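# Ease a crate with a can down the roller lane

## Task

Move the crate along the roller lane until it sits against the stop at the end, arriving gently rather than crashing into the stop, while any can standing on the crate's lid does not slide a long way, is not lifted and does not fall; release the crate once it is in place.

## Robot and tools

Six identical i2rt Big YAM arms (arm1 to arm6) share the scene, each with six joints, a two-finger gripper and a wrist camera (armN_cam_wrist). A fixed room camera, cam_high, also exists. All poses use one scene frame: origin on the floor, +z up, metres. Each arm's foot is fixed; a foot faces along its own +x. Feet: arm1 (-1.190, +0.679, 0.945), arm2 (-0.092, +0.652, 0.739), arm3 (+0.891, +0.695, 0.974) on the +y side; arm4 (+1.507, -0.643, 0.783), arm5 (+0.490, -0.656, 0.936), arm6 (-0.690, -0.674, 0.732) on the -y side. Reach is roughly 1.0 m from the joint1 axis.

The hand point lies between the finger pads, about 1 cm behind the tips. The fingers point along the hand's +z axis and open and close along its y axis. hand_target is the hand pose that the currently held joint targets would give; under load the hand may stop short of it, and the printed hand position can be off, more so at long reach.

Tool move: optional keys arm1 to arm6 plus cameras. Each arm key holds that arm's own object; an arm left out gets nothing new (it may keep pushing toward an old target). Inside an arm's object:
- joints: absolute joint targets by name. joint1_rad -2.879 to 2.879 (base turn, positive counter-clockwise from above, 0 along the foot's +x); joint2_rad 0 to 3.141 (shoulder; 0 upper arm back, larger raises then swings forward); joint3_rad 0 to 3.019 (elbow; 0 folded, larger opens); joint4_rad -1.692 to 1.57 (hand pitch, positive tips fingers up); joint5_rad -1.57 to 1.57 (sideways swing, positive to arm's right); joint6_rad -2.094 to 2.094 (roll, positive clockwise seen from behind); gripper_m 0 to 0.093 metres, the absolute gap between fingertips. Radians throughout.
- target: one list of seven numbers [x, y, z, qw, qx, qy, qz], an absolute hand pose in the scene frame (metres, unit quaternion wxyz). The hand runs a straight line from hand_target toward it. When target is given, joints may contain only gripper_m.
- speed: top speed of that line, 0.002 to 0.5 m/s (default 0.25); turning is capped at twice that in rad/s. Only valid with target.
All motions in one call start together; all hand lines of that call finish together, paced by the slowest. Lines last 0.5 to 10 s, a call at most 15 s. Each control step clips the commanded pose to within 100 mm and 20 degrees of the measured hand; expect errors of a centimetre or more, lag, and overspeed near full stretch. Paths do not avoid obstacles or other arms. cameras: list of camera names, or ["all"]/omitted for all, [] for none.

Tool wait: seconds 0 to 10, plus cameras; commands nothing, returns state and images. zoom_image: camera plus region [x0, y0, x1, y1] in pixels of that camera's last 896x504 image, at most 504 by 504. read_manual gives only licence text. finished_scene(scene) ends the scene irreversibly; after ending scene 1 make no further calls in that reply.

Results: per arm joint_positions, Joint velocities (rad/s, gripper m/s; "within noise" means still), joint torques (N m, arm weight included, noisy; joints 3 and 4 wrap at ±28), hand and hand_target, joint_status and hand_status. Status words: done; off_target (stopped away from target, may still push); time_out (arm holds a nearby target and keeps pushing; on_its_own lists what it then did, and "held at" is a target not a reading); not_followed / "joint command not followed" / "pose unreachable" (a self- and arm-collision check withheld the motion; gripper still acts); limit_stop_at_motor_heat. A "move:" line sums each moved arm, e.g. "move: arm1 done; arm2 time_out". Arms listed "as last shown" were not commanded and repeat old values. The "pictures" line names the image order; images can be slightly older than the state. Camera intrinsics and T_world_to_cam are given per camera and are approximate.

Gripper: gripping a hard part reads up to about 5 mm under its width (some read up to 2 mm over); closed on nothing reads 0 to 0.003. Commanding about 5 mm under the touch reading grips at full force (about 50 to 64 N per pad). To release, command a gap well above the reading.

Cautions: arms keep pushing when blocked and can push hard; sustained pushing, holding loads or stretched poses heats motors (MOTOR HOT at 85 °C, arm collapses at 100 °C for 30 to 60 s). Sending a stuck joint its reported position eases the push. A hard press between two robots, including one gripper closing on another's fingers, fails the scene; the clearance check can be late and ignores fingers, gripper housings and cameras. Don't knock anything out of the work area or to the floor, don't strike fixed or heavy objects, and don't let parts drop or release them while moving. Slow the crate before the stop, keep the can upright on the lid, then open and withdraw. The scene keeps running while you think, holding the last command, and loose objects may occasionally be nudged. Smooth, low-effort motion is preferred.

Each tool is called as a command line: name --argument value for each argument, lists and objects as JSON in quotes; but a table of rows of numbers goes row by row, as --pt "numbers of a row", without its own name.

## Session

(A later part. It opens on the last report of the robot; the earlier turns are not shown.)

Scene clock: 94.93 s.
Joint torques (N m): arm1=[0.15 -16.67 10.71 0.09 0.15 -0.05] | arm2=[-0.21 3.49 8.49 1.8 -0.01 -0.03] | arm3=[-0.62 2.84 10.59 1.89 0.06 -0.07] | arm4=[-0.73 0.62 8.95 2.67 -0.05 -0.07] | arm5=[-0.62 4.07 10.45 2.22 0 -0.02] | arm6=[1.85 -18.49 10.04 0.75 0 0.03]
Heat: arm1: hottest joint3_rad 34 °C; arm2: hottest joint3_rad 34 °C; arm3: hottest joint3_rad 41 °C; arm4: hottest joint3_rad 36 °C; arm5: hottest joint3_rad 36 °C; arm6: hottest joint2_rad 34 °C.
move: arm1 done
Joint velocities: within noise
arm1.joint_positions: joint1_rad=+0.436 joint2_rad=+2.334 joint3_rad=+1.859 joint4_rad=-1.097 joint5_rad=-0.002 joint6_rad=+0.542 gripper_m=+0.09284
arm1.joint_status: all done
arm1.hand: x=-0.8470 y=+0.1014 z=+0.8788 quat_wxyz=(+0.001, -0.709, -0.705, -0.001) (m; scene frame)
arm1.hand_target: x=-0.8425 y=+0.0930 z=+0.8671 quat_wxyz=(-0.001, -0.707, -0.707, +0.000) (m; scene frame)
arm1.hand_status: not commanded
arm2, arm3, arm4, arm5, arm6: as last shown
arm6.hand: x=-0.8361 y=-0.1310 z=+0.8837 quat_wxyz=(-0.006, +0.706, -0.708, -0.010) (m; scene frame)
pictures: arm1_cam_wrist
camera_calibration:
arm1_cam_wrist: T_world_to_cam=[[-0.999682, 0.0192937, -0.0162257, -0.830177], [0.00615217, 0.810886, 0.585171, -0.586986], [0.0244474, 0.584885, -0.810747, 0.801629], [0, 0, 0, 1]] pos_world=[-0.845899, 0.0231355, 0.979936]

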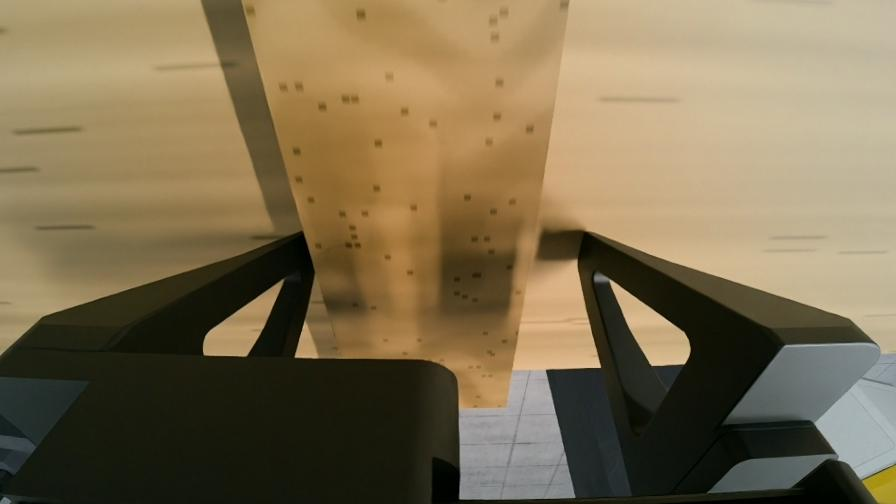

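move --arm1 '{"target":[-0.833,0.11,0.95,0,0.7071,0.7071,0],"speed":0.06}' --cameras '["arm1_cam_wrist"]'

move --arm1 '{"target":[-1.0,0.35,1.15,0,0.7071,0.7071,0],"speed":0.2}' --arm6 '{"target":[-0.44,-0.128,0.862,0,0.7071,-0.7071,0],"speed":0.07}' --arm2 '{"target":[-0.43,0.16,1.08,0,0.7071,0.7071,0],"speed":0.15}' --cameras '["arm2_cam_wrist","arm6_cam_wrist","cam_high"]'

Scene clock: 102.80 s.
Joint torques (N m): arm1=[1.26 -21.01 10.84 -0.43 0.15 0.16] | arm2=[-0.15 3.43 8.46 2.06 0.02 -0.02] | arm3=[-0.56 2.84 10.58 1.89 0.06 -0.07] | arm4=[-0.67 0.97 8.96 2.76 -0.05 -0.06] | arm5=[-0.62 4.13 10.44 2.22 0 -0.02] | arm6=[1.79 -18.55 10.04 0.75 0 0.03]
Heat: arm1: hottest joint3_rad 35 °C; arm2: hottest joint3_rad 35 °C; arm3: hottest joint3_rad 42 °C; arm4: hottest joint3_rad 36 °C; arm5: hottest joint3_rad 37 °C; arm6: hottest joint2_rad 34 °C.
move: arm1 off_target
Joint velocities: within noise
arm1.joint_positions: joint1_rad=+0.453 joint2_rad=+2.271 joint3_rad=+1.859 joint4_rad=-1.212 joint5_rad=-0.002 joint6_rad=+0.548 gripper_m=+0.09294
arm1.joint_status: not commanded
arm1.hand: x=-0.8467 y=+0.1218 z=+0.9202 quat_wxyz=(+0.026, -0.705, -0.708, -0.007) (m; scene frame)
arm1.hand_target: x=-0.8336 y=+0.1110 z=+0.9501 quat_wxyz=(+0.000, -0.707, -0.707, +0.000) (m; scene frame)
arm1.hand_status: off_target (0.035 m and 3.1 deg from the pose sent, 0.073 m and 0.4 deg at the start)
arm2, arm3, arm4, arm5: as last shown
arm6.joint_positions: joint1_rad=+0.180 joint2_rad=+1.830 joint3_rad=+1.616 joint4_rad=-1.337 joint5_rad=-0.005 joint6_rad=+0.263 gripper_m=+0.06288
arm6.joint_status: not commanded
arm6.hand: x=-0.8365 y=-0.1311 z=+0.8837 quat_wxyz=(-0.006, +0.706, -0.708, -0.010) (m; scene frame)
arm6.hand_target: x=-0.8457 y=-0.1286 z=+0.8672 quat_wxyz=(+0.000, +0.707, -0.707, +0.000) (m; scene frame)
arm6.hand_status: not commanded
pictures: arm1_cam_wrist
camera_calibration:
arm1_cam_wrist: T_world_to_cam=[[-0.999903, 0.00832359, 0.0111745, -0.853553], [0.0134594, 0.784461, 0.620032, -0.6505], [-0.00360508, 0.620123, -0.784497, 0.77101], [0, 0, 0, 1]] pos_world=[-0.841935, 0.0392764, 1.01772]

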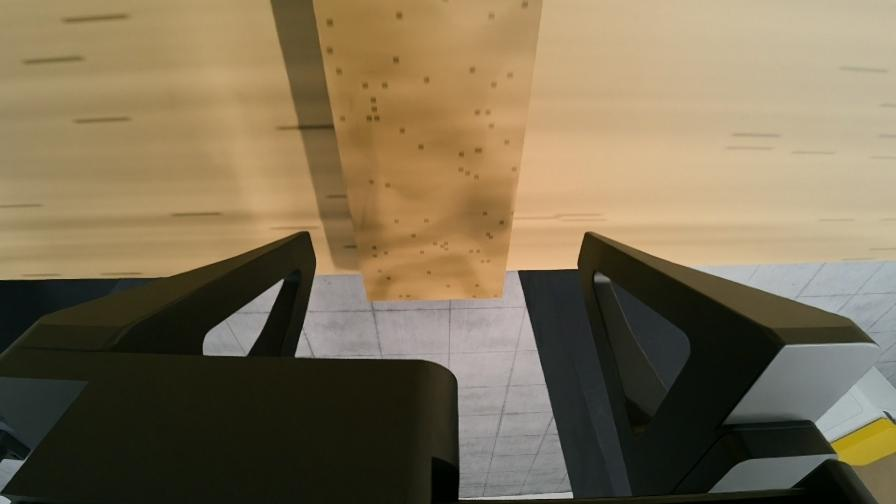

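Scene clock: 109.47 s.
Joint torques (N m): arm1=[-0.38 -8.59 8.36 -0.32 0.19 -0.11] | arm2=[0.38 -15.74 12.11 0.2 0.02 -0.12] | arm3=[-0.56 2.9 10.56 1.87 0.06 -0.08] | arm4=[-0.73 0.79 8.95 2.73 -0.06 -0.06] | arm5=[-0.67 4.13 10.44 2.22 0 -0.02] | arm6=[4.07 -22.42 9.98 -0.76 0.73 0.17]
Heat: arm1: hottest joint3_rad 34 °C; arm2: hottest joint3_rad 36 °C; arm3: hottest joint3_rad 42 °C; arm4: hottest joint3_rad 36 °C; arm5: hottest joint3_rad 37 °C; arm6: hottest joint2_rad 34 °C.
move: arm1 done; arm2 off_target; arm6 off_target
Joint velocities: within noise
arm1.joint_positions: joint1_rad=+0.435 joint2_rad=+1.360 joint3_rad=+1.187 joint4_rad=-1.399 joint5_rad=-0.002 joint6_rad=+0.537 gripper_m=+0.09294
arm1.joint_status: not commanded
arm1.hand: x=-0.9939 y=+0.3478 z=+1.1455 quat_wxyz=(+0.001, -0.708, -0.706, -0.001) (m; scene frame)
arm1.hand_target: x=-0.9999 y=+0.3500 z=+1.1498 quat_wxyz=(+0.000, -0.707, -0.707, +0.000) (m; scene frame)
arm1.hand_status: done (0.008 m and 0.2 deg from the pose sent, 0.358 m and 3.1 deg at the start)
arm2.joint_positions: joint1_rad=-0.440 joint2_rad=+1.835 joint3_rad=+2.076 joint4_rad=-1.670 joint5_rad=-0.007 joint6_rad=-0.592 gripper_m=+0.09396
arm2.joint_status: not commanded
arm2.hand: x=-0.4303 y=+0.1714 z=+1.0711 quat_wxyz=(-0.016, -0.713, -0.697, +0.076) (m; scene frame)
arm2.hand_target: x=-0.4295 y=+0.1607 z=+1.0792 quat_wxyz=(-0.016, -0.705, -0.704, +0.086) (m; scene frame)
arm2.hand_status: off_target (0.014 m and 9.0 deg from the pose sent, 0.447 m and 75.1 deg at the start; a joint's target at an end of its range on 59 of 200 steps)
arm3.joint_positions: joint1_rad=-0.361 joint2_rad=+0.580 joint3_rad=+1.402 joint4_rad=-1.152 joint5_rad=-0.009 joint6_rad=+0.141 gripper_m=+0.09396
arm3.joint_status: not commanded
arm3.hand: x=+0.8212 y=+0.4765 z=+1.5705 quat_wxyz=(-0.381, -0.685, -0.432, +0.446) (m; scene frame)
arm3.hand_target: x=+0.8226 y=+0.4807 z=+1.5816 quat_wxyz=(-0.387, -0.679, -0.428, +0.453) (m; scene frame)
arm3.hand_status: not commanded
arm4.joint_positions: joint1_rad=+0.072 joint2_rad=+0.566 joint3_rad=+1.325 joint4_rad=-1.372 joint5_rad=-0.133 joint6_rad=-0.072 gripper_m=+0.09396
arm4.joint_status: not commanded
arm4.hand: x=+1.4135 y=-0.4394 z=+1.2931 quat_wxyz=(-0.242, +0.751, -0.474, -0.390) (m; scene frame)
arm4.hand_target: x=+1.4140 y=-0.4415 z=+1.3060 quat_wxyz=(-0.251, +0.746, -0.469, -0.400) (m; scene frame)
arm4.hand_status: not commanded
arm5.joint_positions: joint1_rad=-0.644 joint2_rad=+0.508 joint3_rad=+1.333 joint4_rad=-1.145 joint5_rad=-0.060 joint6_rad=+0.153 gripper_m=+0.09396
arm5.joint_status: not commanded
arm5.hand: x=+0.6330 y=-0.4801 z=+1.5096 quat_wxyz=(-0.495, +0.295, -0.760, -0.302) (m; scene frame)
arm5.hand_target: x=+0.6304 y=-0.4831 z=+1.5197 quat_wxyz=(-0.503, +0.293, -0.753, -0.306) (m; scene frame)
arm5.hand_status: not commanded
arm6.joint_positions: joint1_rad=-0.552 joint2_rad=+1.944 joint3_rad=+1.742 joint4_rad=-1.331 joint5_rad=-0.020 joint6_rad=-0.458 gripper_m=+0.06288
arm6.joint_status: not commanded
arm6.hand: x=-0.4182 y=-0.1327 z=+0.8692 quat_wxyz=(-0.017, +0.702, -0.712, -0.016) (m; scene frame)
arm6.hand_target: x=-0.4396 y=-0.1285 z=+0.8624 quat_wxyz=(-0.001, +0.707, -0.707, +0.000) (m; scene frame)
arm6.hand_status: off_target (0.023 m and 2.8 deg from the pose sent, 0.397 m and 1.3 deg at the start)
pictures: arm2_cam_wrist, arm6_cam_wrist, cam_high
camera_calibration:
arm2_cam_wrist: T_world_to_cam=[[-0.996395, 0.00446742, 0.084718, -0.522489], [0.0445305, 0.877523, 0.477463, -0.638564], [-0.0722089, 0.479515, -0.874558, 0.950551], [0, 0, 0, 1]] pos_world=[-0.423532, 0.106885, 1.18047]
arm6_cam_wrist: T_world_to_cam=[[0.999986, -0.00533152, -0.000244273, 0.416978], [-0.00430051, -0.832024, 0.554723, -0.593879], [-0.00316076, -0.554714, -0.832035, 0.774545], [0, 0, 0, 1]] pos_world=[-0.417078, -0.062247, 0.973989]

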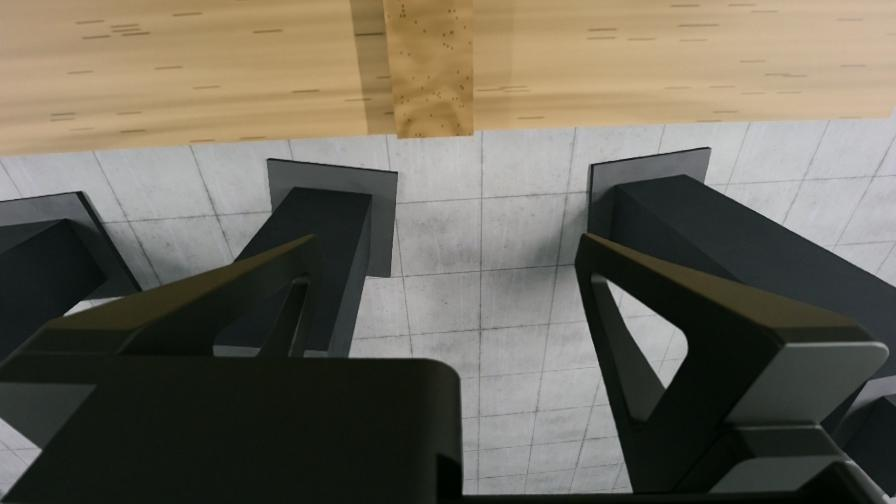

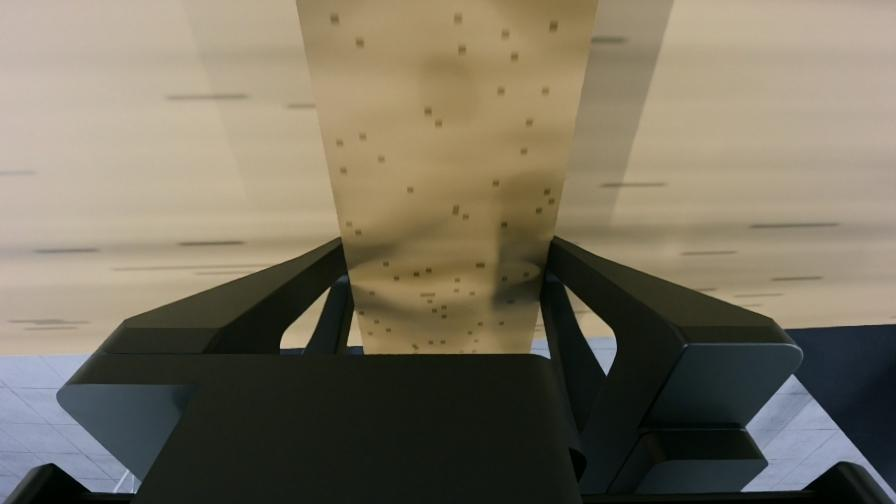

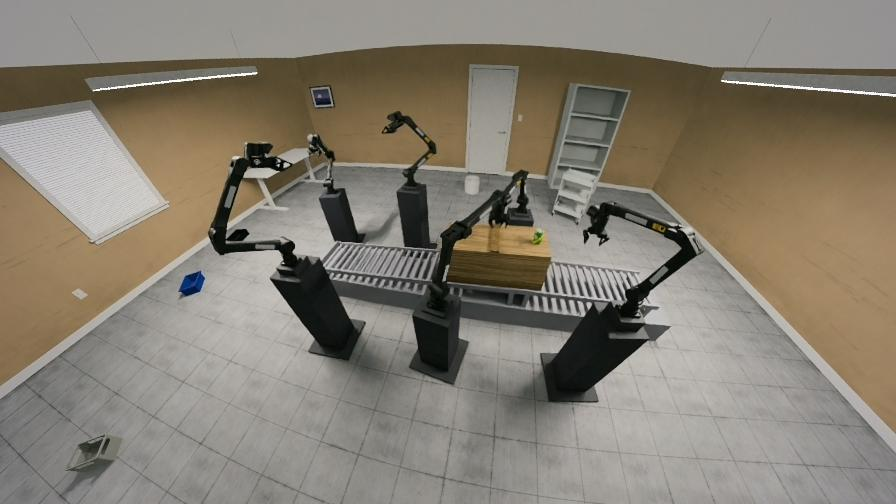

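move --arm2 '{"target":[-0.428,0.122,0.880,0,0.7071,0.7071,0],"speed":0.1}' --cameras '["arm2_cam_wrist"]'

Scene clock: 117.00 s.
Joint torques (N m): arm1=[-0.67 -8.88 8.44 -0.31 0.17 -0.12] | arm2=[0.03 -18.49 8.35 0.69 -0.03 0.08] | arm3=[-0.5 2.9 10.56 1.88 0.05 -0.08] | arm4=[-0.67 0.85 8.95 2.67 -0.05 -0.05] | arm5=[-0.62 4.13 10.44 2.22 0 -0.02] | arm6=[4.01 -22.36 9.99 -0.75 0.73 0.17]
Heat: arm1: hottest joint3_rad 34 °C; arm2: hottest joint3_rad 36 °C; arm3: hottest joint3_rad 42 °C; arm4: hottest joint3_rad 36 °C; arm5: hottest joint3_rad 37 °C; arm6: hottest joint3_rad 35 °C.
move: arm2 off_target
Joint velocities: within noise
arm1, arm3, arm4, arm5, arm6: as last shown
arm2.joint_positions: joint1_rad=-0.403 joint2_rad=+2.022 joint3_rad=+1.895 joint4_rad=-1.447 joint5_rad=-0.005 joint6_rad=-0.575 gripper_m=+0.09396
arm2.joint_status: not commanded
arm2.hand: x=-0.4326 y=+0.1288 z=+0.8924 quat_wxyz=(-0.002, -0.708, -0.706, +0.005) (m; scene frame)
arm2.hand_target: x=-0.4279 y=+0.1224 z=+0.8800 quat_wxyz=(+0.000, -0.707, -0.707, +0.000) (m; scene frame)
arm2.hand_status: off_target (0.015 m and 0.6 deg from the pose sent, 0.197 m and 9.0 deg at the start)
pictures: arm2_cam_wrist
camera_calibration:
arm2_cam_wrist: T_world_to_cam=[[-0.999784, -0.020584, 0.00273598, -0.434456], [-0.0151635, 0.813737, 0.581036, -0.62587], [-0.0141864, 0.580869, -0.813873, 0.772484], [0, 0, 0, 1]] pos_world=[-0.432894, 0.0516381, 0.993545]

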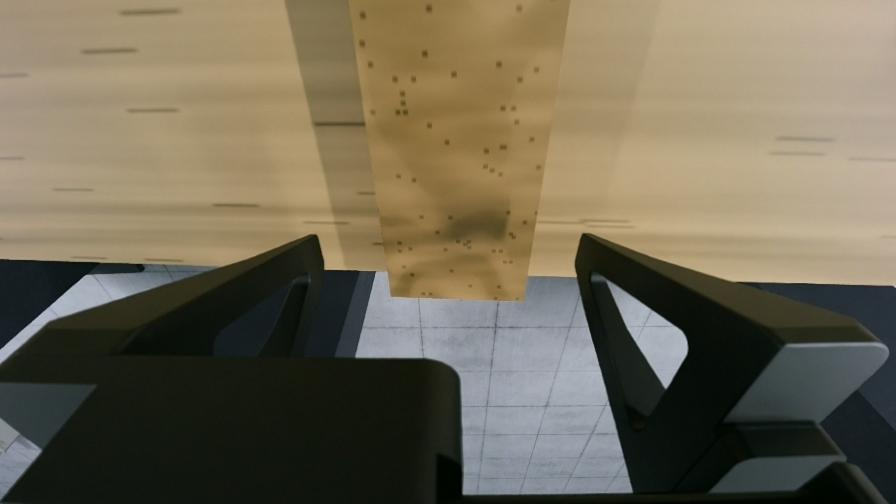

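move --arm2 '{"target":[-0.436,0.112,0.842,0,0.7071,0.7071,0],"speed":0.05}' --cameras '["arm2_cam_wrist"]'

Scene clock: 122.63 s.
Joint torques (N m): arm1=[-0.32 -8.64 8.36 -0.35 0.16 -0.11] | arm2=[-0.03 -18.32 8.2 0.64 -0.03 0.07] | arm3=[-0.56 3.14 10.61 1.88 0.05 -0.07] | arm4=[-0.56 0.79 8.96 2.69 -0.06 -0.07] | arm5=[-0.67 4.13 10.44 2.22 0 -0.02] | arm6=[4.01 -22.42 9.99 -0.76 0.74 0.17]
Heat: arm1: hottest joint3_rad 34 °C; arm2: hottest joint3_rad 36 °C; arm3: hottest joint3_rad 42 °C; arm4: hottest joint3_rad 36 °C; arm5: hottest joint3_rad 37 °C; arm6: hottest joint3_rad 35 °C.
move: arm2 off_target
Joint velocities: within noise
arm1, arm3, arm4, arm5, arm6: as last shown
arm2.joint_positions: joint1_rad=-0.403 joint2_rad=+2.074 joint3_rad=+1.886 joint4_rad=-1.381 joint5_rad=-0.005 joint6_rad=-0.575 gripper_m=+0.09396
arm2.joint_status: not commanded
arm2.hand: x=-0.4403 y=+0.1172 z=+0.8578 quat_wxyz=(-0.003, -0.708, -0.706, +0.007) (m; scene frame)
arm2.hand_target: x=-0.4358 y=+0.1125 z=+0.8421 quat_wxyz=(+0.000, -0.707, -0.707, +0.000) (m; scene frame)
arm2.hand_status: off_target (0.017 m and 0.9 deg from the pose sent, 0.053 m and 0.6 deg at the start)
pictures: arm2_cam_wrist
camera_calibration:
arm2_cam_wrist: T_world_to_cam=[[-0.999772, -0.0205584, 0.00576794, -0.444892], [-0.0134543, 0.816307, 0.577462, -0.59287], [-0.0165801, 0.577252, -0.816397, 0.752487], [0, 0, 0, 1]] pos_world=[-0.440291, 0.0404427, 0.959254]

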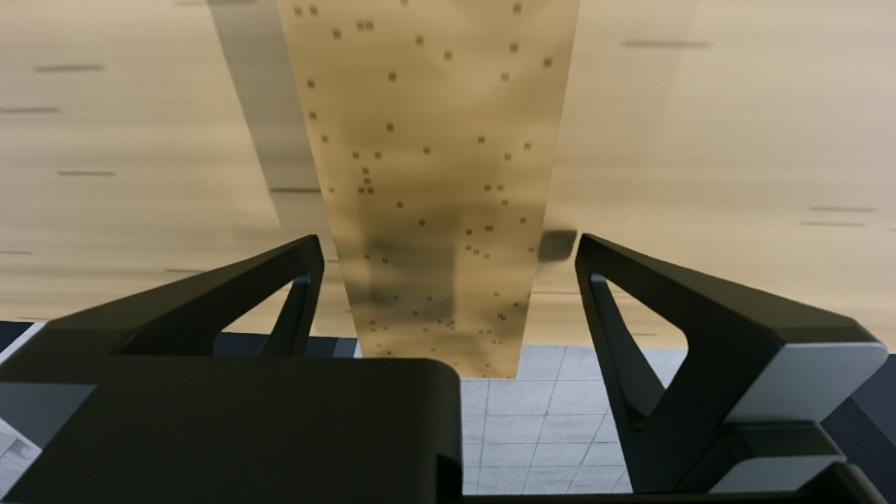

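move --arm2 '{"target":[-0.425,0.112,0.839,0,0.7071,0.7071,0],"speed":0.04}' --cameras '[]'

move --arm2 '{"joints":{"gripper_m":0.07}}' --cameras '["arm2_cam_wrist"]'

move --arm2 '{"joints":{"gripper_m":0.055}}' --cameras '["arm2_cam_wrist"]'

move --arm2 '{"target":[-0.454,0.112,0.842,0,0.7071,0.7071,0],"speed":0.03}' --arm6 '{"target":[-0.418,-0.128,0.862,0,0.7071,-0.7071,0],"speed":0.03}' --cameras '[]'

move --cameras '["arm2_cam_wrist"]'

Scene clock: 132.33 s.
Joint torques (N m): arm1=[-0.5 -8.76 8.36 -0.29 0.18 -0.11] | arm2=[0.79 -18.96 6.93 0.53 -0.17 0.05] | arm3=[-0.44 2.9 10.48 1.92 0.08 -0.08] | arm4=[-0.73 0.79 8.9 2.71 -0.05 -0.08] | arm5=[-0.62 4.13 10.44 2.22 0 -0.02] | arm6=[4.01 -22.42 9.99 -0.77 0.74 0.17]
Heat: arm1: hottest joint3_rad 33 °C; arm2: hottest joint3_rad 35 °C; arm3: hottest joint3_rad 43 °C; arm4: hottest joint3_rad 37 °C; arm5: hottest joint3_rad 37 °C; arm6: hottest joint3_rad 36 °C.
move: arm2 off_target
Joint velocities: within noise
arm1, arm3, arm4, arm5, arm6: as last shown
arm2.joint_positions: joint1_rad=-0.398 joint2_rad=+2.070 joint3_rad=+1.869 joint4_rad=-1.361 joint5_rad=+0.000 joint6_rad=-0.562 gripper_m=+0.09396
arm2.joint_status: not commanded
arm2.hand: x=-0.4383 y=+0.1161 z=+0.8540 quat_wxyz=(-0.001, -0.711, -0.703, +0.012) (m; scene frame)
arm2.hand_target: x=-0.4250 y=+0.1124 z=+0.8391 quat_wxyz=(+0.000, -0.707, -0.707, +0.000) (m; scene frame)
arm2.hand_status: off_target (0.020 m and 1.5 deg from the pose sent, 0.025 m and 0.9 deg at the start)
pictures: none
No camera images: "cameras" was empty.

Scene clock: 132.93 s.
Joint torques (N m): arm1=[-0.67 -8.47 8.31 -0.32 0.18 -0.11] | arm2=[1.2 -19.31 6.99 0.47 -0.2 0.06] | arm3=[-0.5 2.9 10.56 1.94 0.05 -0.08] | arm4=[-0.73 0.85 8.96 2.69 -0.05 -0.06] | arm5=[-0.67 4.13 10.45 2.22 0 -0.02] | arm6=[4.07 -22.42 9.99 -0.77 0.73 0.17]
Heat: arm1: hottest joint3_rad 33 °C; arm2: hottest joint3_rad 35 °C; arm3: hottest joint3_rad 43 °C; arm4: hottest joint3_rad 37 °C; arm5: hottest joint3_rad 37 °C; arm6: hottest joint3_rad 36 °C.
move: arm2 done
Joint velocities: within noise
arm1, arm3, arm4, arm5, arm6: as last shown
arm2.joint_positions: joint1_rad=-0.397 joint2_rad=+2.070 joint3_rad=+1.868 joint4_rad=-1.360 joint5_rad=+0.000 joint6_rad=-0.562 gripper_m=+0.07018
arm2.joint_status: all done
arm2.hand: x=-0.4374 y=+0.1156 z=+0.8536 quat_wxyz=(-0.001, -0.711, -0.703, +0.012) (m; scene frame)
arm2.hand_target: x=-0.4251 y=+0.1124 z=+0.8392 quat_wxyz=(+0.000, -0.707, -0.707, +0.000) (m; scene frame)
arm2.hand_status: not commanded
pictures: arm2_cam_wrist
camera_calibration:
arm2_cam_wrist: T_world_to_cam=[[-0.999808, -0.0136827, 0.0140271, -0.449872], [-0.00314217, 0.818525, 0.574462, -0.582263], [-0.0193417, 0.574308, -0.818411, 0.750802], [0, 0, 0, 1]] pos_world=[-0.437094, 0.0392494, 0.955263]

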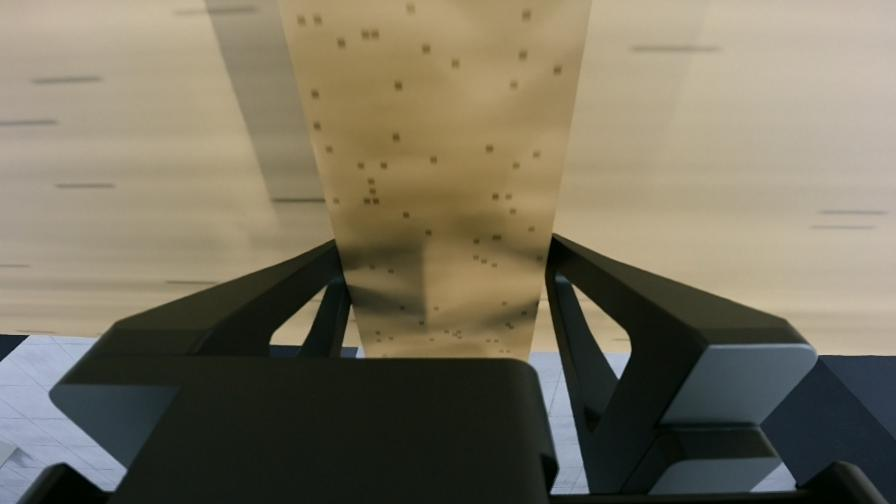

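Scene clock: 133.40 s.
Joint torques (N m): arm1=[-0.56 -8.59 8.36 -0.36 0.2 -0.12] | arm2=[0.91 -19.43 7.35 0.49 -0.24 0.02] | arm3=[-0.38 2.84 10.59 1.91 0.06 -0.08] | arm4=[-0.67 0.85 8.99 2.71 -0.06 -0.08] | arm5=[-0.67 4.07 10.44 2.22 0 -0.02] | arm6=[4.07 -22.42 9.99 -0.76 0.74 0.17]
Heat: arm1: hottest joint3_rad 33 °C; arm2: hottest joint3_rad 35 °C; arm3: hottest joint3_rad 43 °C; arm4: hottest joint3_rad 37 °C; arm5: hottest joint3_rad 37 °C; arm6: hottest joint3_rad 36 °C.
move: arm2 off_target
Joint velocities: within noise
arm1, arm3, arm4, arm5, arm6: as last shown
arm2.joint_positions: joint1_rad=-0.393 joint2_rad=+2.068 joint3_rad=+1.866 joint4_rad=-1.360 joint5_rad=+0.002 joint6_rad=-0.562 gripper_m=+0.06405
arm2.joint_status: gripper_m off_target (ended at +0.06407, target +0.05500)
arm2.hand: x=-0.4354 y=+0.1152 z=+0.8537 quat_wxyz=(+0.000, -0.709, -0.705, +0.011) (m; scene frame)
arm2.hand_target: x=-0.4251 y=+0.1124 z=+0.8393 quat_wxyz=(+0.000, -0.707, -0.707, +0.000) (m; scene frame)
arm2.hand_status: not commanded
arm6.hand_target: x=-0.4395 y=-0.1285 z=+0.8624 quat_wxyz=(-0.001, +0.707, -0.707, +0.000) (m; scene frame)
pictures: arm2_cam_wrist
camera_calibration:
arm2_cam_wrist: T_world_to_cam=[[-0.999745, -0.0169957, 0.0148783, -0.448232], [-0.00533365, 0.817677, 0.575652, -0.583818], [-0.0219493, 0.575426, -0.817559, 0.749201], [0, 0, 0, 1]] pos_world=[-0.434787, 0.0386466, 0.955261]

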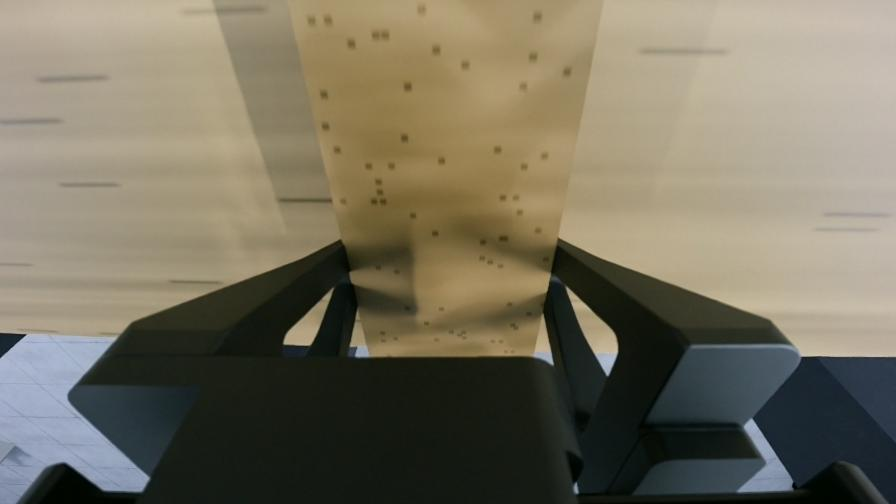

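Scene clock: 134.87 s.
Joint torques (N m): arm1=[-0.56 -8.35 8.31 -0.4 0.18 -0.11] | arm2=[-2.32 -16.73 11.97 -0.02 -0.26 -0.28] | arm3=[-0.5 2.84 10.58 1.85 0.05 -0.08] | arm4=[-0.56 0.67 8.94 2.7 -0.06 -0.05] | arm5=[-0.62 4.13 10.45 2.22 0 -0.02] | arm6=[1.49 -21.25 11.82 -0.51 0.62 -0.11]
Heat: arm1: hottest joint3_rad 33 °C; arm2: hottest joint3_rad 36 °C; arm3: hottest joint3_rad 43 °C; arm4: hottest joint3_rad 37 °C; arm5: hottest joint3_rad 37 °C; arm6: hottest joint3_rad 36 °C.
move: arm2 off_target; arm6 done
Joint velocities: within noise
arm1, arm3, arm4, arm5: as last shown
arm2.joint_positions: joint1_rad=-0.395 joint2_rad=+2.077 joint3_rad=+1.880 joint4_rad=-1.380 joint5_rad=+0.003 joint6_rad=-0.565 gripper_m=+0.06405
arm2.joint_status: not commanded
arm2.hand: x=-0.4362 y=+0.1166 z=+0.8538 quat_wxyz=(+0.002, -0.709, -0.705, +0.004) (m; scene frame)
arm2.hand_target: x=-0.4535 y=+0.1129 z=+0.8421 quat_wxyz=(+0.000, -0.707, -0.707, +0.001) (m; scene frame)
arm2.hand_status: off_target (0.022 m and 0.6 deg from the pose sent, 0.022 m and 1.4 deg at the start)
arm6.joint_positions: joint1_rad=-0.555 joint2_rad=+1.956 joint3_rad=+1.761 joint4_rad=-1.353 joint5_rad=-0.018 joint6_rad=-0.462 gripper_m=+0.06288
arm6.joint_status: not commanded
arm6.hand: x=-0.4160 y=-0.1328 z=+0.8692 quat_wxyz=(-0.011, +0.703, -0.711, -0.012) (m; scene frame)
arm6.hand_target: x=-0.4181 y=-0.1282 z=+0.8621 quat_wxyz=(-0.001, +0.707, -0.707, +0.000) (m; scene frame)
arm6.hand_status: done (0.009 m and 2.0 deg from the pose sent, 0.008 m and 2.8 deg at the start)
pictures: none
No camera images: "cameras" was empty.

Scene clock: 134.87 s.
Joint torques (N m): arm1=[-0.56 -8.35 8.31 -0.4 0.18 -0.11] | arm2=[-2.32 -16.73 11.97 -0.02 -0.26 -0.28] | arm3=[-0.5 2.84 10.58 1.85 0.05 -0.08] | arm4=[-0.56 0.67 8.94 2.7 -0.06 -0.05] | arm5=[-0.62 4.13 10.45 2.22 0 -0.02] | arm6=[1.49 -21.25 11.82 -0.51 0.62 -0.11]
Heat: arm1: hottest joint3_rad 33 °C; arm2: hottest joint3_rad 36 °C; arm3: hottest joint3_rad 43 °C; arm4: hottest joint3_rad 37 °C; arm5: hottest joint3_rad 37 °C; arm6: hottest joint3_rad 36 °C.
Joint velocities: within noise
arm1.joint_positions: joint1_rad=+0.435 joint2_rad=+1.360 joint3_rad=+1.187 joint4_rad=-1.399 joint5_rad=-0.002 joint6_rad=+0.537 gripper_m=+0.09294
arm1.joint_status: not commanded
arm1.hand: x=-0.9939 y=+0.3478 z=+1.1455 quat_wxyz=(+0.001, -0.708, -0.706, -0.001) (m; scene frame)
arm1.hand_target: x=-0.9999 y=+0.3500 z=+1.1498 quat_wxyz=(+0.000, -0.707, -0.707, +0.000) (m; scene frame)
arm1.hand_status: not commanded
arm2.joint_positions: joint1_rad=-0.395 joint2_rad=+2.077 joint3_rad=+1.880 joint4_rad=-1.380 joint5_rad=+0.003 joint6_rad=-0.565 gripper_m=+0.06405
arm2.joint_status: not commanded
arm2.hand: x=-0.4362 y=+0.1166 z=+0.8538 quat_wxyz=(+0.002, -0.709, -0.705, +0.004) (m; scene frame)
arm2.hand_target: x=-0.4535 y=+0.1129 z=+0.8421 quat_wxyz=(+0.000, -0.707, -0.707, +0.001) (m; scene frame)
arm2.hand_status: off_target (0.022 m and 0.6 deg from the pose sent, 0.022 m and 1.4 deg at the start)
arm3.joint_positions: joint1_rad=-0.361 joint2_rad=+0.580 joint3_rad=+1.402 joint4_rad=-1.152 joint5_rad=-0.009 joint6_rad=+0.141 gripper_m=+0.09396
arm3.joint_status: not commanded
arm3.hand: x=+0.8212 y=+0.4765 z=+1.5705 quat_wxyz=(-0.381, -0.685, -0.432, +0.446) (m; scene frame)
arm3.hand_target: x=+0.8226 y=+0.4807 z=+1.5816 quat_wxyz=(-0.387, -0.679, -0.428, +0.453) (m; scene frame)
arm3.hand_status: not commanded
arm4.joint_positions: joint1_rad=+0.072 joint2_rad=+0.566 joint3_rad=+1.325 joint4_rad=-1.372 joint5_rad=-0.133 joint6_rad=-0.072 gripper_m=+0.09396
arm4.joint_status: not commanded
arm4.hand: x=+1.4135 y=-0.4394 z=+1.2931 quat_wxyz=(-0.242, +0.751, -0.474, -0.390) (m; scene frame)
arm4.hand_target: x=+1.4140 y=-0.4415 z=+1.3060 quat_wxyz=(-0.251, +0.746, -0.469, -0.400) (m; scene frame)
arm4.hand_status: not commanded
arm5.joint_positions: joint1_rad=-0.644 joint2_rad=+0.508 joint3_rad=+1.333 joint4_rad=-1.145 joint5_rad=-0.060 joint6_rad=+0.153 gripper_m=+0.09396
arm5.joint_status: not commanded
arm5.hand: x=+0.6330 y=-0.4801 z=+1.5096 quat_wxyz=(-0.495, +0.295, -0.760, -0.302) (m; scene frame)
arm5.hand_target: x=+0.6304 y=-0.4831 z=+1.5197 quat_wxyz=(-0.503, +0.293, -0.753, -0.306) (m; scene frame)
arm5.hand_status: not commanded
arm6.joint_positions: joint1_rad=-0.555 joint2_rad=+1.956 joint3_rad=+1.761 joint4_rad=-1.353 joint5_rad=-0.018 joint6_rad=-0.462 gripper_m=+0.06288
arm6.joint_status: not commanded
arm6.hand: x=-0.4160 y=-0.1328 z=+0.8692 quat_wxyz=(-0.011, +0.703, -0.711, -0.012) (m; scene frame)
arm6.hand_target: x=-0.4181 y=-0.1282 z=+0.8621 quat_wxyz=(-0.001, +0.707, -0.707, +0.000) (m; scene frame)
arm6.hand_status: done (0.009 m and 2.0 deg from the pose sent, 0.008 m and 2.8 deg at the start)
pictures: arm2_cam_wrist
camera_calibration:
arm2_cam_wrist: T_world_to_cam=[[-0.999811, -0.0179164, 0.00760898, -0.442678], [-0.0100538, 0.81004, 0.586288, -0.595276], [-0.0166677, 0.5861, -0.810067, 0.743105], [0, 0, 0, 1]] pos_world=[-0.436194, 0.0387325, 0.954337]

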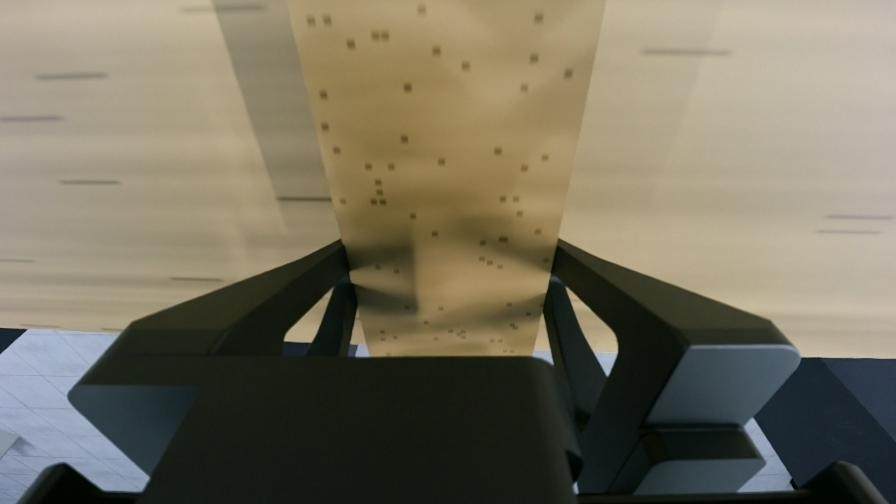

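move --arm6 '{"joints":{"gripper_m":0.093}}' --cameras '["arm6_cam_wrist"]'

move --arm6 '{"target":[-0.412,-0.135,0.95,0,0.7071,-0.7071,0],"speed":0.06}' --cameras '["arm6_cam_wrist"]'

Scene clock: 140.37 s.
Joint torques (N m): arm1=[-0.44 -8.41 8.34 -0.29 0.17 -0.11] | arm2=[-1.73 -17.14 11.9 0.27 -0.36 -0.26] | arm3=[-0.56 2.84 10.54 1.92 0.06 -0.07] | arm4=[-0.5 0.79 8.92 2.73 -0.06 -0.06] | arm5=[-0.67 4.13 10.44 2.24 0 -0.02] | arm6=[1.26 -21.42 11.75 0.09 0 -0.11]
Heat: arm1: hottest joint3_rad 33 °C; arm2: hottest joint3_rad 36 °C; arm3: hottest joint3_rad 43 °C; arm4: hottest joint3_rad 37 °C; arm5: hottest joint3_rad 37 °C; arm6: hottest joint2_rad 35 °C.
move: arm6 done
Joint velocities: within noise
arm1, arm3, arm4, arm5: as last shown
arm2.joint_positions: joint1_rad=-0.391 joint2_rad=+2.077 joint3_rad=+1.880 joint4_rad=-1.386 joint5_rad=+0.004 joint6_rad=-0.563 gripper_m=+0.06405
arm2.joint_status: not commanded
arm2.hand: x=-0.4336 y=+0.1166 z=+0.8537 quat_wxyz=(+0.003, -0.709, -0.706, +0.001) (m; scene frame)
arm2.hand_target: x=-0.4535 y=+0.1130 z=+0.8420 quat_wxyz=(+0.000, -0.707, -0.707, +0.001) (m; scene frame)
arm2.hand_status: not commanded
arm6.joint_positions: joint1_rad=-0.552 joint2_rad=+1.958 joint3_rad=+1.761 joint4_rad=-1.368 joint5_rad=-0.003 joint6_rad=-0.462 gripper_m=+0.09285
arm6.joint_status: all done
arm6.hand: x=-0.4173 y=-0.1365 z=+0.8680 quat_wxyz=(-0.005, +0.704, -0.710, -0.003) (m; scene frame)
arm6.hand_target: x=-0.4180 y=-0.1282 z=+0.8621 quat_wxyz=(-0.001, +0.707, -0.707, +0.000) (m; scene frame)
arm6.hand_status: not commanded
pictures: arm6_cam_wrist
camera_calibration:
arm6_cam_wrist: T_world_to_cam=[[1, -0.000526127, 0.000344366, 0.416307], [-0.00062818, -0.811445, 0.584429, -0.617749], [-0.0000280493, -0.584429, -0.811445, 0.750931], [0, 0, 0, 1]] pos_world=[-0.416674, -0.0621849, 0.970226]

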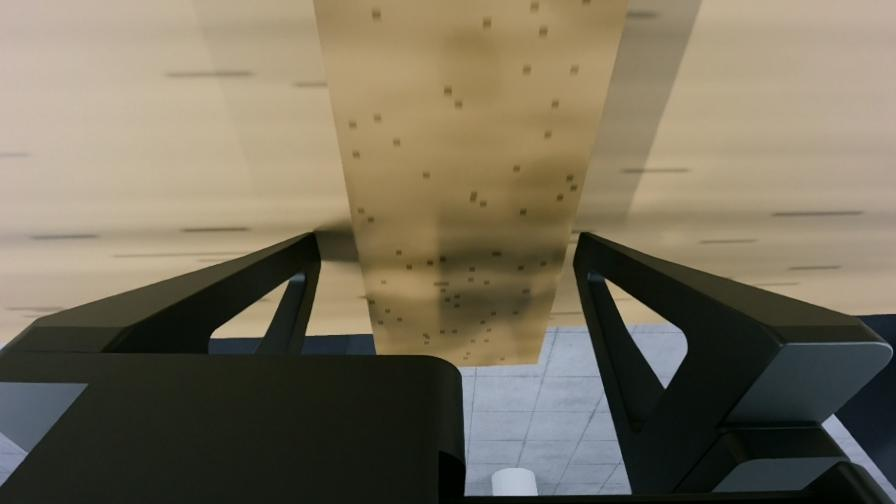

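Scene clock: 142.47 s.
Joint torques (N m): arm1=[-0.5 -8.59 8.29 -0.25 0.17 -0.11] | arm2=[-2.37 -16.56 11.84 0.39 -0.3 -0.24] | arm3=[-0.38 2.96 10.62 1.89 0.05 -0.08] | arm4=[-0.73 0.85 8.92 2.65 -0.07 -0.07] | arm5=[-0.62 4.13 10.44 2.24 0 -0.02] | arm6=[0.03 -24.59 13.42 -0.02 0 -0.24]
Heat: arm1: hottest joint3_rad 33 °C; arm2: hottest joint3_rad 36 °C; arm3: hottest joint3_rad 43 °C; arm4: hottest joint3_rad 37 °C; arm5: hottest joint3_rad 37 °C; arm6: hottest joint3_rad 36 °C.
move: arm6 off_target
Joint velocities: within noise
arm1, arm2, arm3, arm4, arm5: as last shown
arm1.joint_positions: joint1_rad=+0.435 joint2_rad=+1.360 joint3_rad=+1.187 joint4_rad=-1.399 joint5_rad=-0.002 joint6_rad=+0.536 gripper_m=+0.09294
arm1.hand_target: x=-0.9998 y=+0.3500 z=+1.1498 quat_wxyz=(+0.000, -0.707, -0.707, +0.000) (m; scene frame)
arm2.hand_target: x=-0.4536 y=+0.1130 z=+0.8421 quat_wxyz=(+0.000, -0.707, -0.707, +0.001) (m; scene frame)
arm6.joint_positions: joint1_rad=-0.552 joint2_rad=+1.958 joint3_rad=+1.922 joint4_rad=-1.582 joint5_rad=-0.003 joint6_rad=-0.464 gripper_m=+0.09292
arm6.joint_status: not commanded
arm6.hand: x=-0.4202 y=-0.1421 z=+0.9294 quat_wxyz=(+0.020, +0.704, -0.709, +0.006) (m; scene frame)
arm6.hand_target: x=-0.4124 y=-0.1359 z=+0.9499 quat_wxyz=(+0.000, +0.707, -0.707, +0.000) (m; scene frame)
arm6.hand_status: off_target (0.023 m and 2.5 deg from the pose sent, 0.082 m and 0.8 deg at the start)
pictures: arm6_cam_wrist
camera_calibration:
arm6_cam_wrist: T_world_to_cam=[[0.999732, 0.0000458341, -0.0231438, 0.440918], [0.0144306, -0.783042, 0.621802, -0.682638], [-0.0180941, -0.621969, -0.782832, 0.757991], [0, 0, 0, 1]] pos_world=[-0.417234, -0.0631068, 1.02805]

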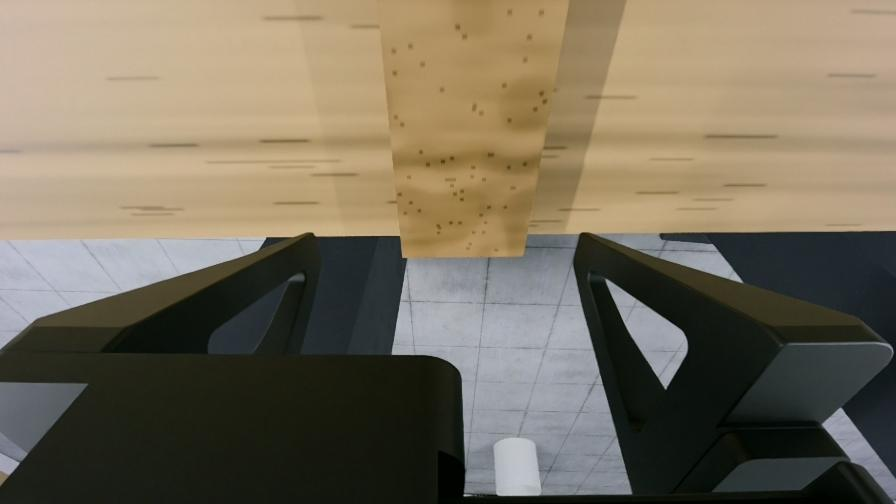

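move --arm6 '{"target":[-0.5,-0.32,1.15,0,0.7071,-0.7071,0],"speed":0.2}' --arm2 '{"target":[0.15,0.118,0.823,0,0.7071,0.7071,0],"speed":0.07}' --arm5 '{"target":[0.17,-0.165,1.05,0,0.7071,-0.7071,0],"speed":0.15}' --cameras '["arm2_cam_wrist","arm5_cam_wrist","cam_high"]'

Scene clock: 157.83 s.
Joint torques (N m): arm1=[-0.21 -8.64 8.32 -0.2 0.19 -0.11] | arm2=[-2.61 -18.14 8.36 -1.61 0.11 -0.31] | arm3=[-0.32 2.96 10.56 1.89 0.06 -0.09] | arm4=[-0.5 0.85 8.96 2.66 -0.06 -0.06] | arm5=[0.32 -17.9 14.63 0.47 -0.09 -0.09] | arm6=[-0.15 -12.63 8.76 0.69 -0.14 -0.24]
Heat: arm1: hottest joint3_rad 33 °C; arm2: hottest joint3_rad 37 °C; arm3: hottest joint3_rad 43 °C; arm4: hottest joint3_rad 37 °C; arm5: hottest joint3_rad 38 °C; arm6: hottest joint2_rad 36 °C.
move: arm2 off_target; arm5 off_target; arm6 off_target
Joint velocities: within noise
arm1, arm3, arm4: as last shown
arm2.joint_positions: joint1_rad=+0.624 joint2_rad=+1.955 joint3_rad=+1.615 joint4_rad=-1.183 joint5_rad=-0.017 joint6_rad=+0.452 gripper_m=+0.06405
arm2.joint_status: not commanded
arm2.hand: x=+0.1708 y=+0.1143 z=+0.8226 quat_wxyz=(-0.025, -0.708, -0.706, +0.007) (m; scene frame)
arm2.hand_target: x=+0.1506 y=+0.1181 z=+0.8232 quat_wxyz=(-0.001, -0.707, -0.707, +0.000) (m; scene frame)
arm2.hand_status: off_target (0.021 m and 3.0 deg from the pose sent, 0.584 m and 0.5 deg at the start)
arm5.joint_positions: joint1_rad=+0.650 joint2_rad=+1.898 joint3_rad=+1.605 joint4_rad=-1.297 joint5_rad=+0.020 joint6_rad=+0.594 gripper_m=+0.09396
arm5.joint_status: not commanded
arm5.hand: x=+0.1838 y=-0.1766 z=+1.0449 quat_wxyz=(+0.000, +0.701, -0.713, +0.010) (m; scene frame)
arm5.hand_target: x=+0.1703 y=-0.1658 z=+1.0500 quat_wxyz=(+0.000, +0.707, -0.707, +0.000) (m; scene frame)
arm5.hand_status: off_target (0.019 m and 1.5 deg from the pose sent, 0.724 m and 83.6 deg at the start)
arm6.joint_positions: joint1_rad=-0.567 joint2_rad=+1.304 joint3_rad=+1.686 joint4_rad=-1.680 joint5_rad=-0.003 joint6_rad=-0.479 gripper_m=+0.09292
arm6.joint_status: not commanded
arm6.hand: x=-0.5010 y=-0.3142 z=+1.1513 quat_wxyz=(-0.132, +0.698, -0.703, -0.042) (m; scene frame)
arm6.hand_target: x=-0.5000 y=-0.3198 z=+1.1492 quat_wxyz=(-0.126, +0.700, -0.701, -0.039) (m; scene frame)
arm6.hand_status: off_target (0.006 m and 15.9 deg from the pose sent, 0.294 m and 2.4 deg at the start; a joint's target at an end of its range on 193 of 285 steps)
pictures: arm2_cam_wrist, arm5_cam_wrist, cam_high
camera_calibration:
arm2_cam_wrist: T_world_to_cam=[[-0.999404, -0.0223222, -0.0263293, 0.192675], [-0.0331402, 0.833862, 0.550977, -0.538788], [0.00965599, 0.551521, -0.834105, 0.748657], [0, 0, 0, 1]] pos_world=[0.167476, 0.0406756, 0.926392]
arm5_cam_wrist: T_world_to_cam=[[0.999868, -0.00102847, 0.0162265, -0.201972], [-0.0107523, -0.790433, 0.612454, -0.778133], [0.0121961, -0.612548, -0.79034, 0.838006], [0, 0, 0, 1]] pos_world=[0.183358, -0.101951, 1.14216]

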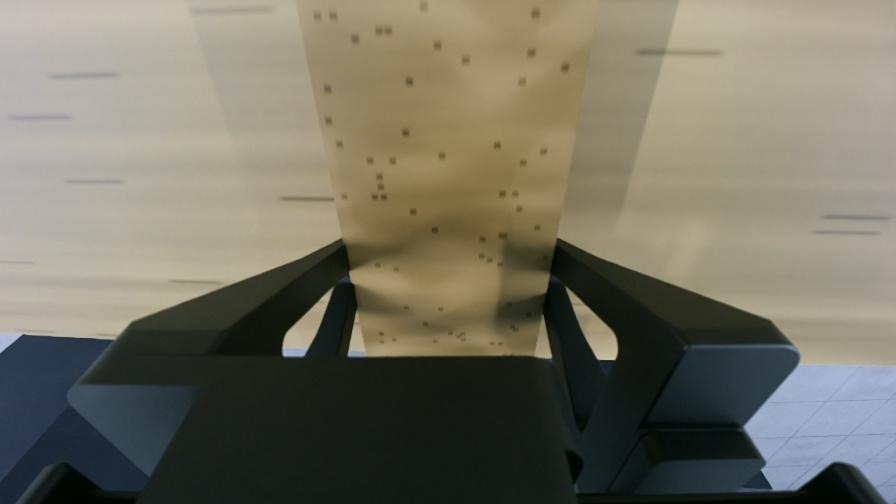

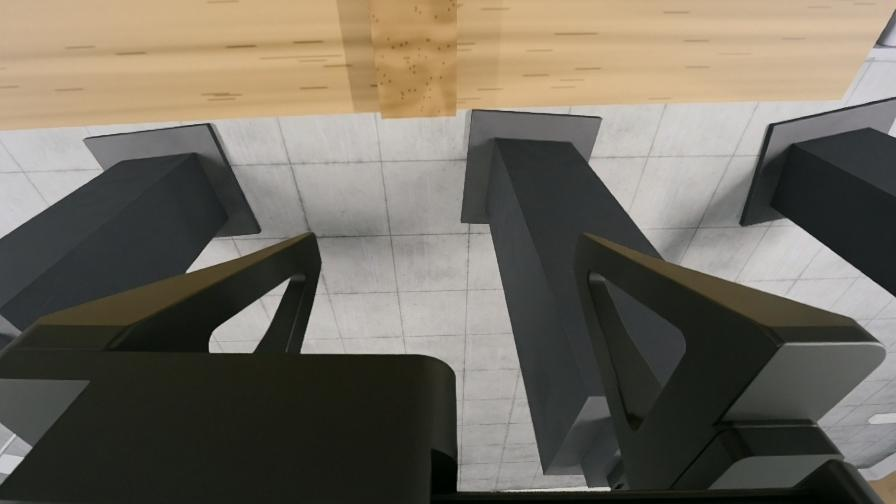

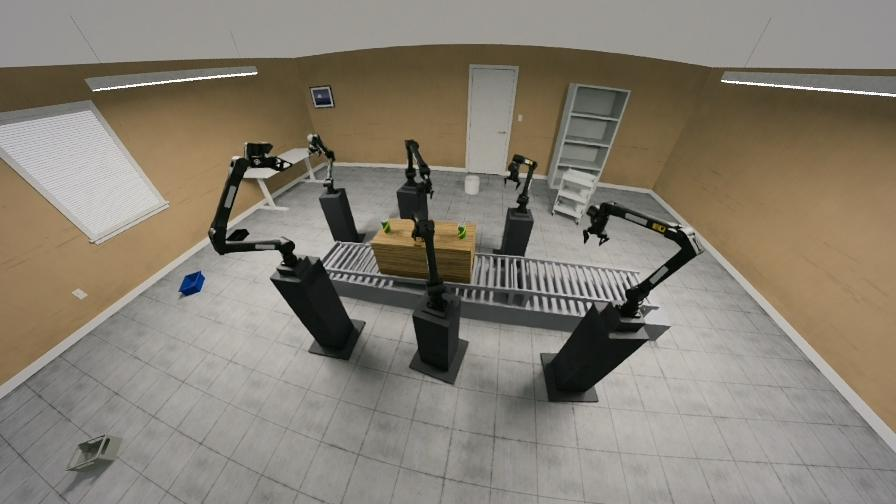

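move --arm5 '{"target":[0.16,-0.142,0.845,0,0.7071,-0.7071,0],"speed":0.1}' --cameras '["arm5_cam_wrist"]'

Scene clock: 166.03 s.
Joint torques (N m): arm1=[-0.56 -8.29 8.28 -0.2 0.19 -0.12] | arm2=[-2.49 -18.43 8.31 -1.63 0.12 -0.27] | arm3=[-0.38 2.84 10.58 1.87 0.07 -0.08] | arm4=[-0.5 0.79 8.9 2.67 -0.04 -0.06] | arm5=[-0.67 -20.66 8.47 1.02 -0.08 -0.1] | arm6=[-0.21 -12.63 8.76 0.68 -0.14 -0.23]
Heat: arm1: hottest joint3_rad 33 °C; arm2: hottest joint3_rad 37 °C; arm3: hottest joint3_rad 43 °C; arm4: hottest joint3_rad 37 °C; arm5: hottest joint3_rad 38 °C; arm6: hottest joint3_rad 36 °C.
move: arm5 off_target
Joint velocities: within noise
arm1, arm2, arm3, arm4, arm6: as last shown
arm5.joint_positions: joint1_rad=+0.650 joint2_rad=+2.201 joint3_rad=+1.573 joint4_rad=-0.927 joint5_rad=+0.020 joint6_rad=+0.582 gripper_m=+0.09396
arm5.joint_status: not commanded
arm5.hand: x=+0.1573 y=-0.1412 z=+0.8601 quat_wxyz=(-0.004, +0.705, -0.709, -0.007) (m; scene frame)
arm5.hand_target: x=+0.1601 y=-0.1423 z=+0.8453 quat_wxyz=(+0.000, +0.707, -0.707, +0.000) (m; scene frame)
arm5.hand_status: off_target (0.015 m and 1.0 deg from the pose sent, 0.204 m and 1.5 deg at the start)
arm6.hand: x=-0.5010 y=-0.3142 z=+1.1513 quat_wxyz=(-0.132, +0.698, -0.702, -0.042) (m; scene frame)
arm6.hand_target: x=-0.5001 y=-0.3198 z=+1.1492 quat_wxyz=(-0.126, +0.700, -0.701, -0.039) (m; scene frame)
pictures: arm5_cam_wrist
camera_calibration:
arm5_cam_wrist: T_world_to_cam=[[0.999941, 0.0103942, -0.0030494, -0.154214], [0.0101974, -0.808313, 0.588664, -0.622518], [0.00365381, -0.588661, -0.808372, 0.734164], [0, 0, 0, 1]] pos_world=[0.15787, -0.0694132, 0.959462]

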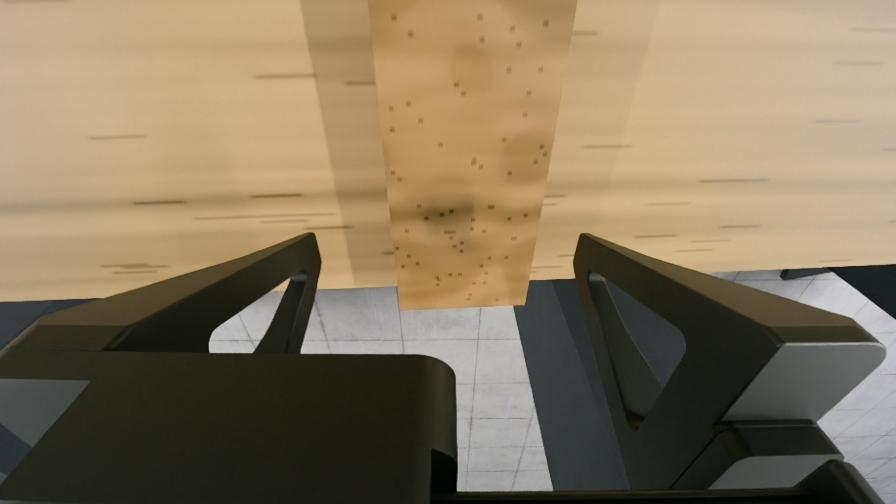

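move --arm5 '{"target":[0.172,-0.138,0.804,0,0.7071,-0.7071,0],"speed":0.05}' --cameras '["arm5_cam_wrist"]'

Scene clock: 172.03 s.
Joint torques (N m): arm1=[-0.38 -8.59 8.34 -0.36 0.18 -0.11] | arm2=[-2.78 -18.37 8.28 -1.54 0.1 -0.28] | arm3=[-0.62 2.73 10.61 1.92 0.06 -0.09] | arm4=[-0.67 0.79 8.96 2.67 -0.05 -0.09] | arm5=[-0.97 -20.54 7.08 1.06 -0.08 -0.08] | arm6=[-0.15 -12.63 8.76 0.69 -0.14 -0.24]
Heat: arm1: hottest joint3_rad 33 °C; arm2: hottest joint3_rad 37 °C; arm3: hottest joint3_rad 43 °C; arm4: hottest joint3_rad 37 °C; arm5: hottest joint3_rad 38 °C; arm6: hottest joint3_rad 36 °C.
move: arm5 off_target
Joint velocities: within noise
arm1, arm2, arm3, arm4, arm6: as last shown
arm5.joint_positions: joint1_rad=+0.633 joint2_rad=+2.258 joint3_rad=+1.570 joint4_rad=-0.850 joint5_rad=+0.019 joint6_rad=+0.561 gripper_m=+0.09396
arm5.joint_status: not commanded
arm5.hand: x=+0.1634 y=-0.1323 z=+0.8252 quat_wxyz=(-0.005, +0.706, -0.708, -0.015) (m; scene frame)
arm5.hand_target: x=+0.1721 y=-0.1386 z=+0.8047 quat_wxyz=(+0.000, +0.707, -0.707, +0.000) (m; scene frame)
arm5.hand_status: off_target (0.024 m and 1.8 deg from the pose sent, 0.058 m and 1.0 deg at the start)
pictures: arm5_cam_wrist
camera_calibration:
arm5_cam_wrist: T_world_to_cam=[[0.999844, 0.0140563, -0.0107276, -0.153748], [0.0176713, -0.815588, 0.578363, -0.588596], [-0.000619644, -0.578462, -0.815709, 0.719311], [0, 0, 0, 1]] pos_world=[0.164571, -0.0617962, 0.925522]

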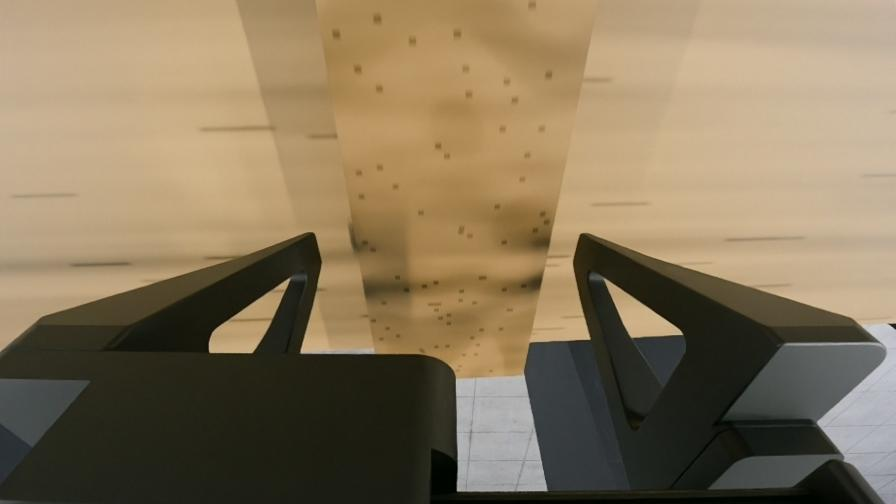

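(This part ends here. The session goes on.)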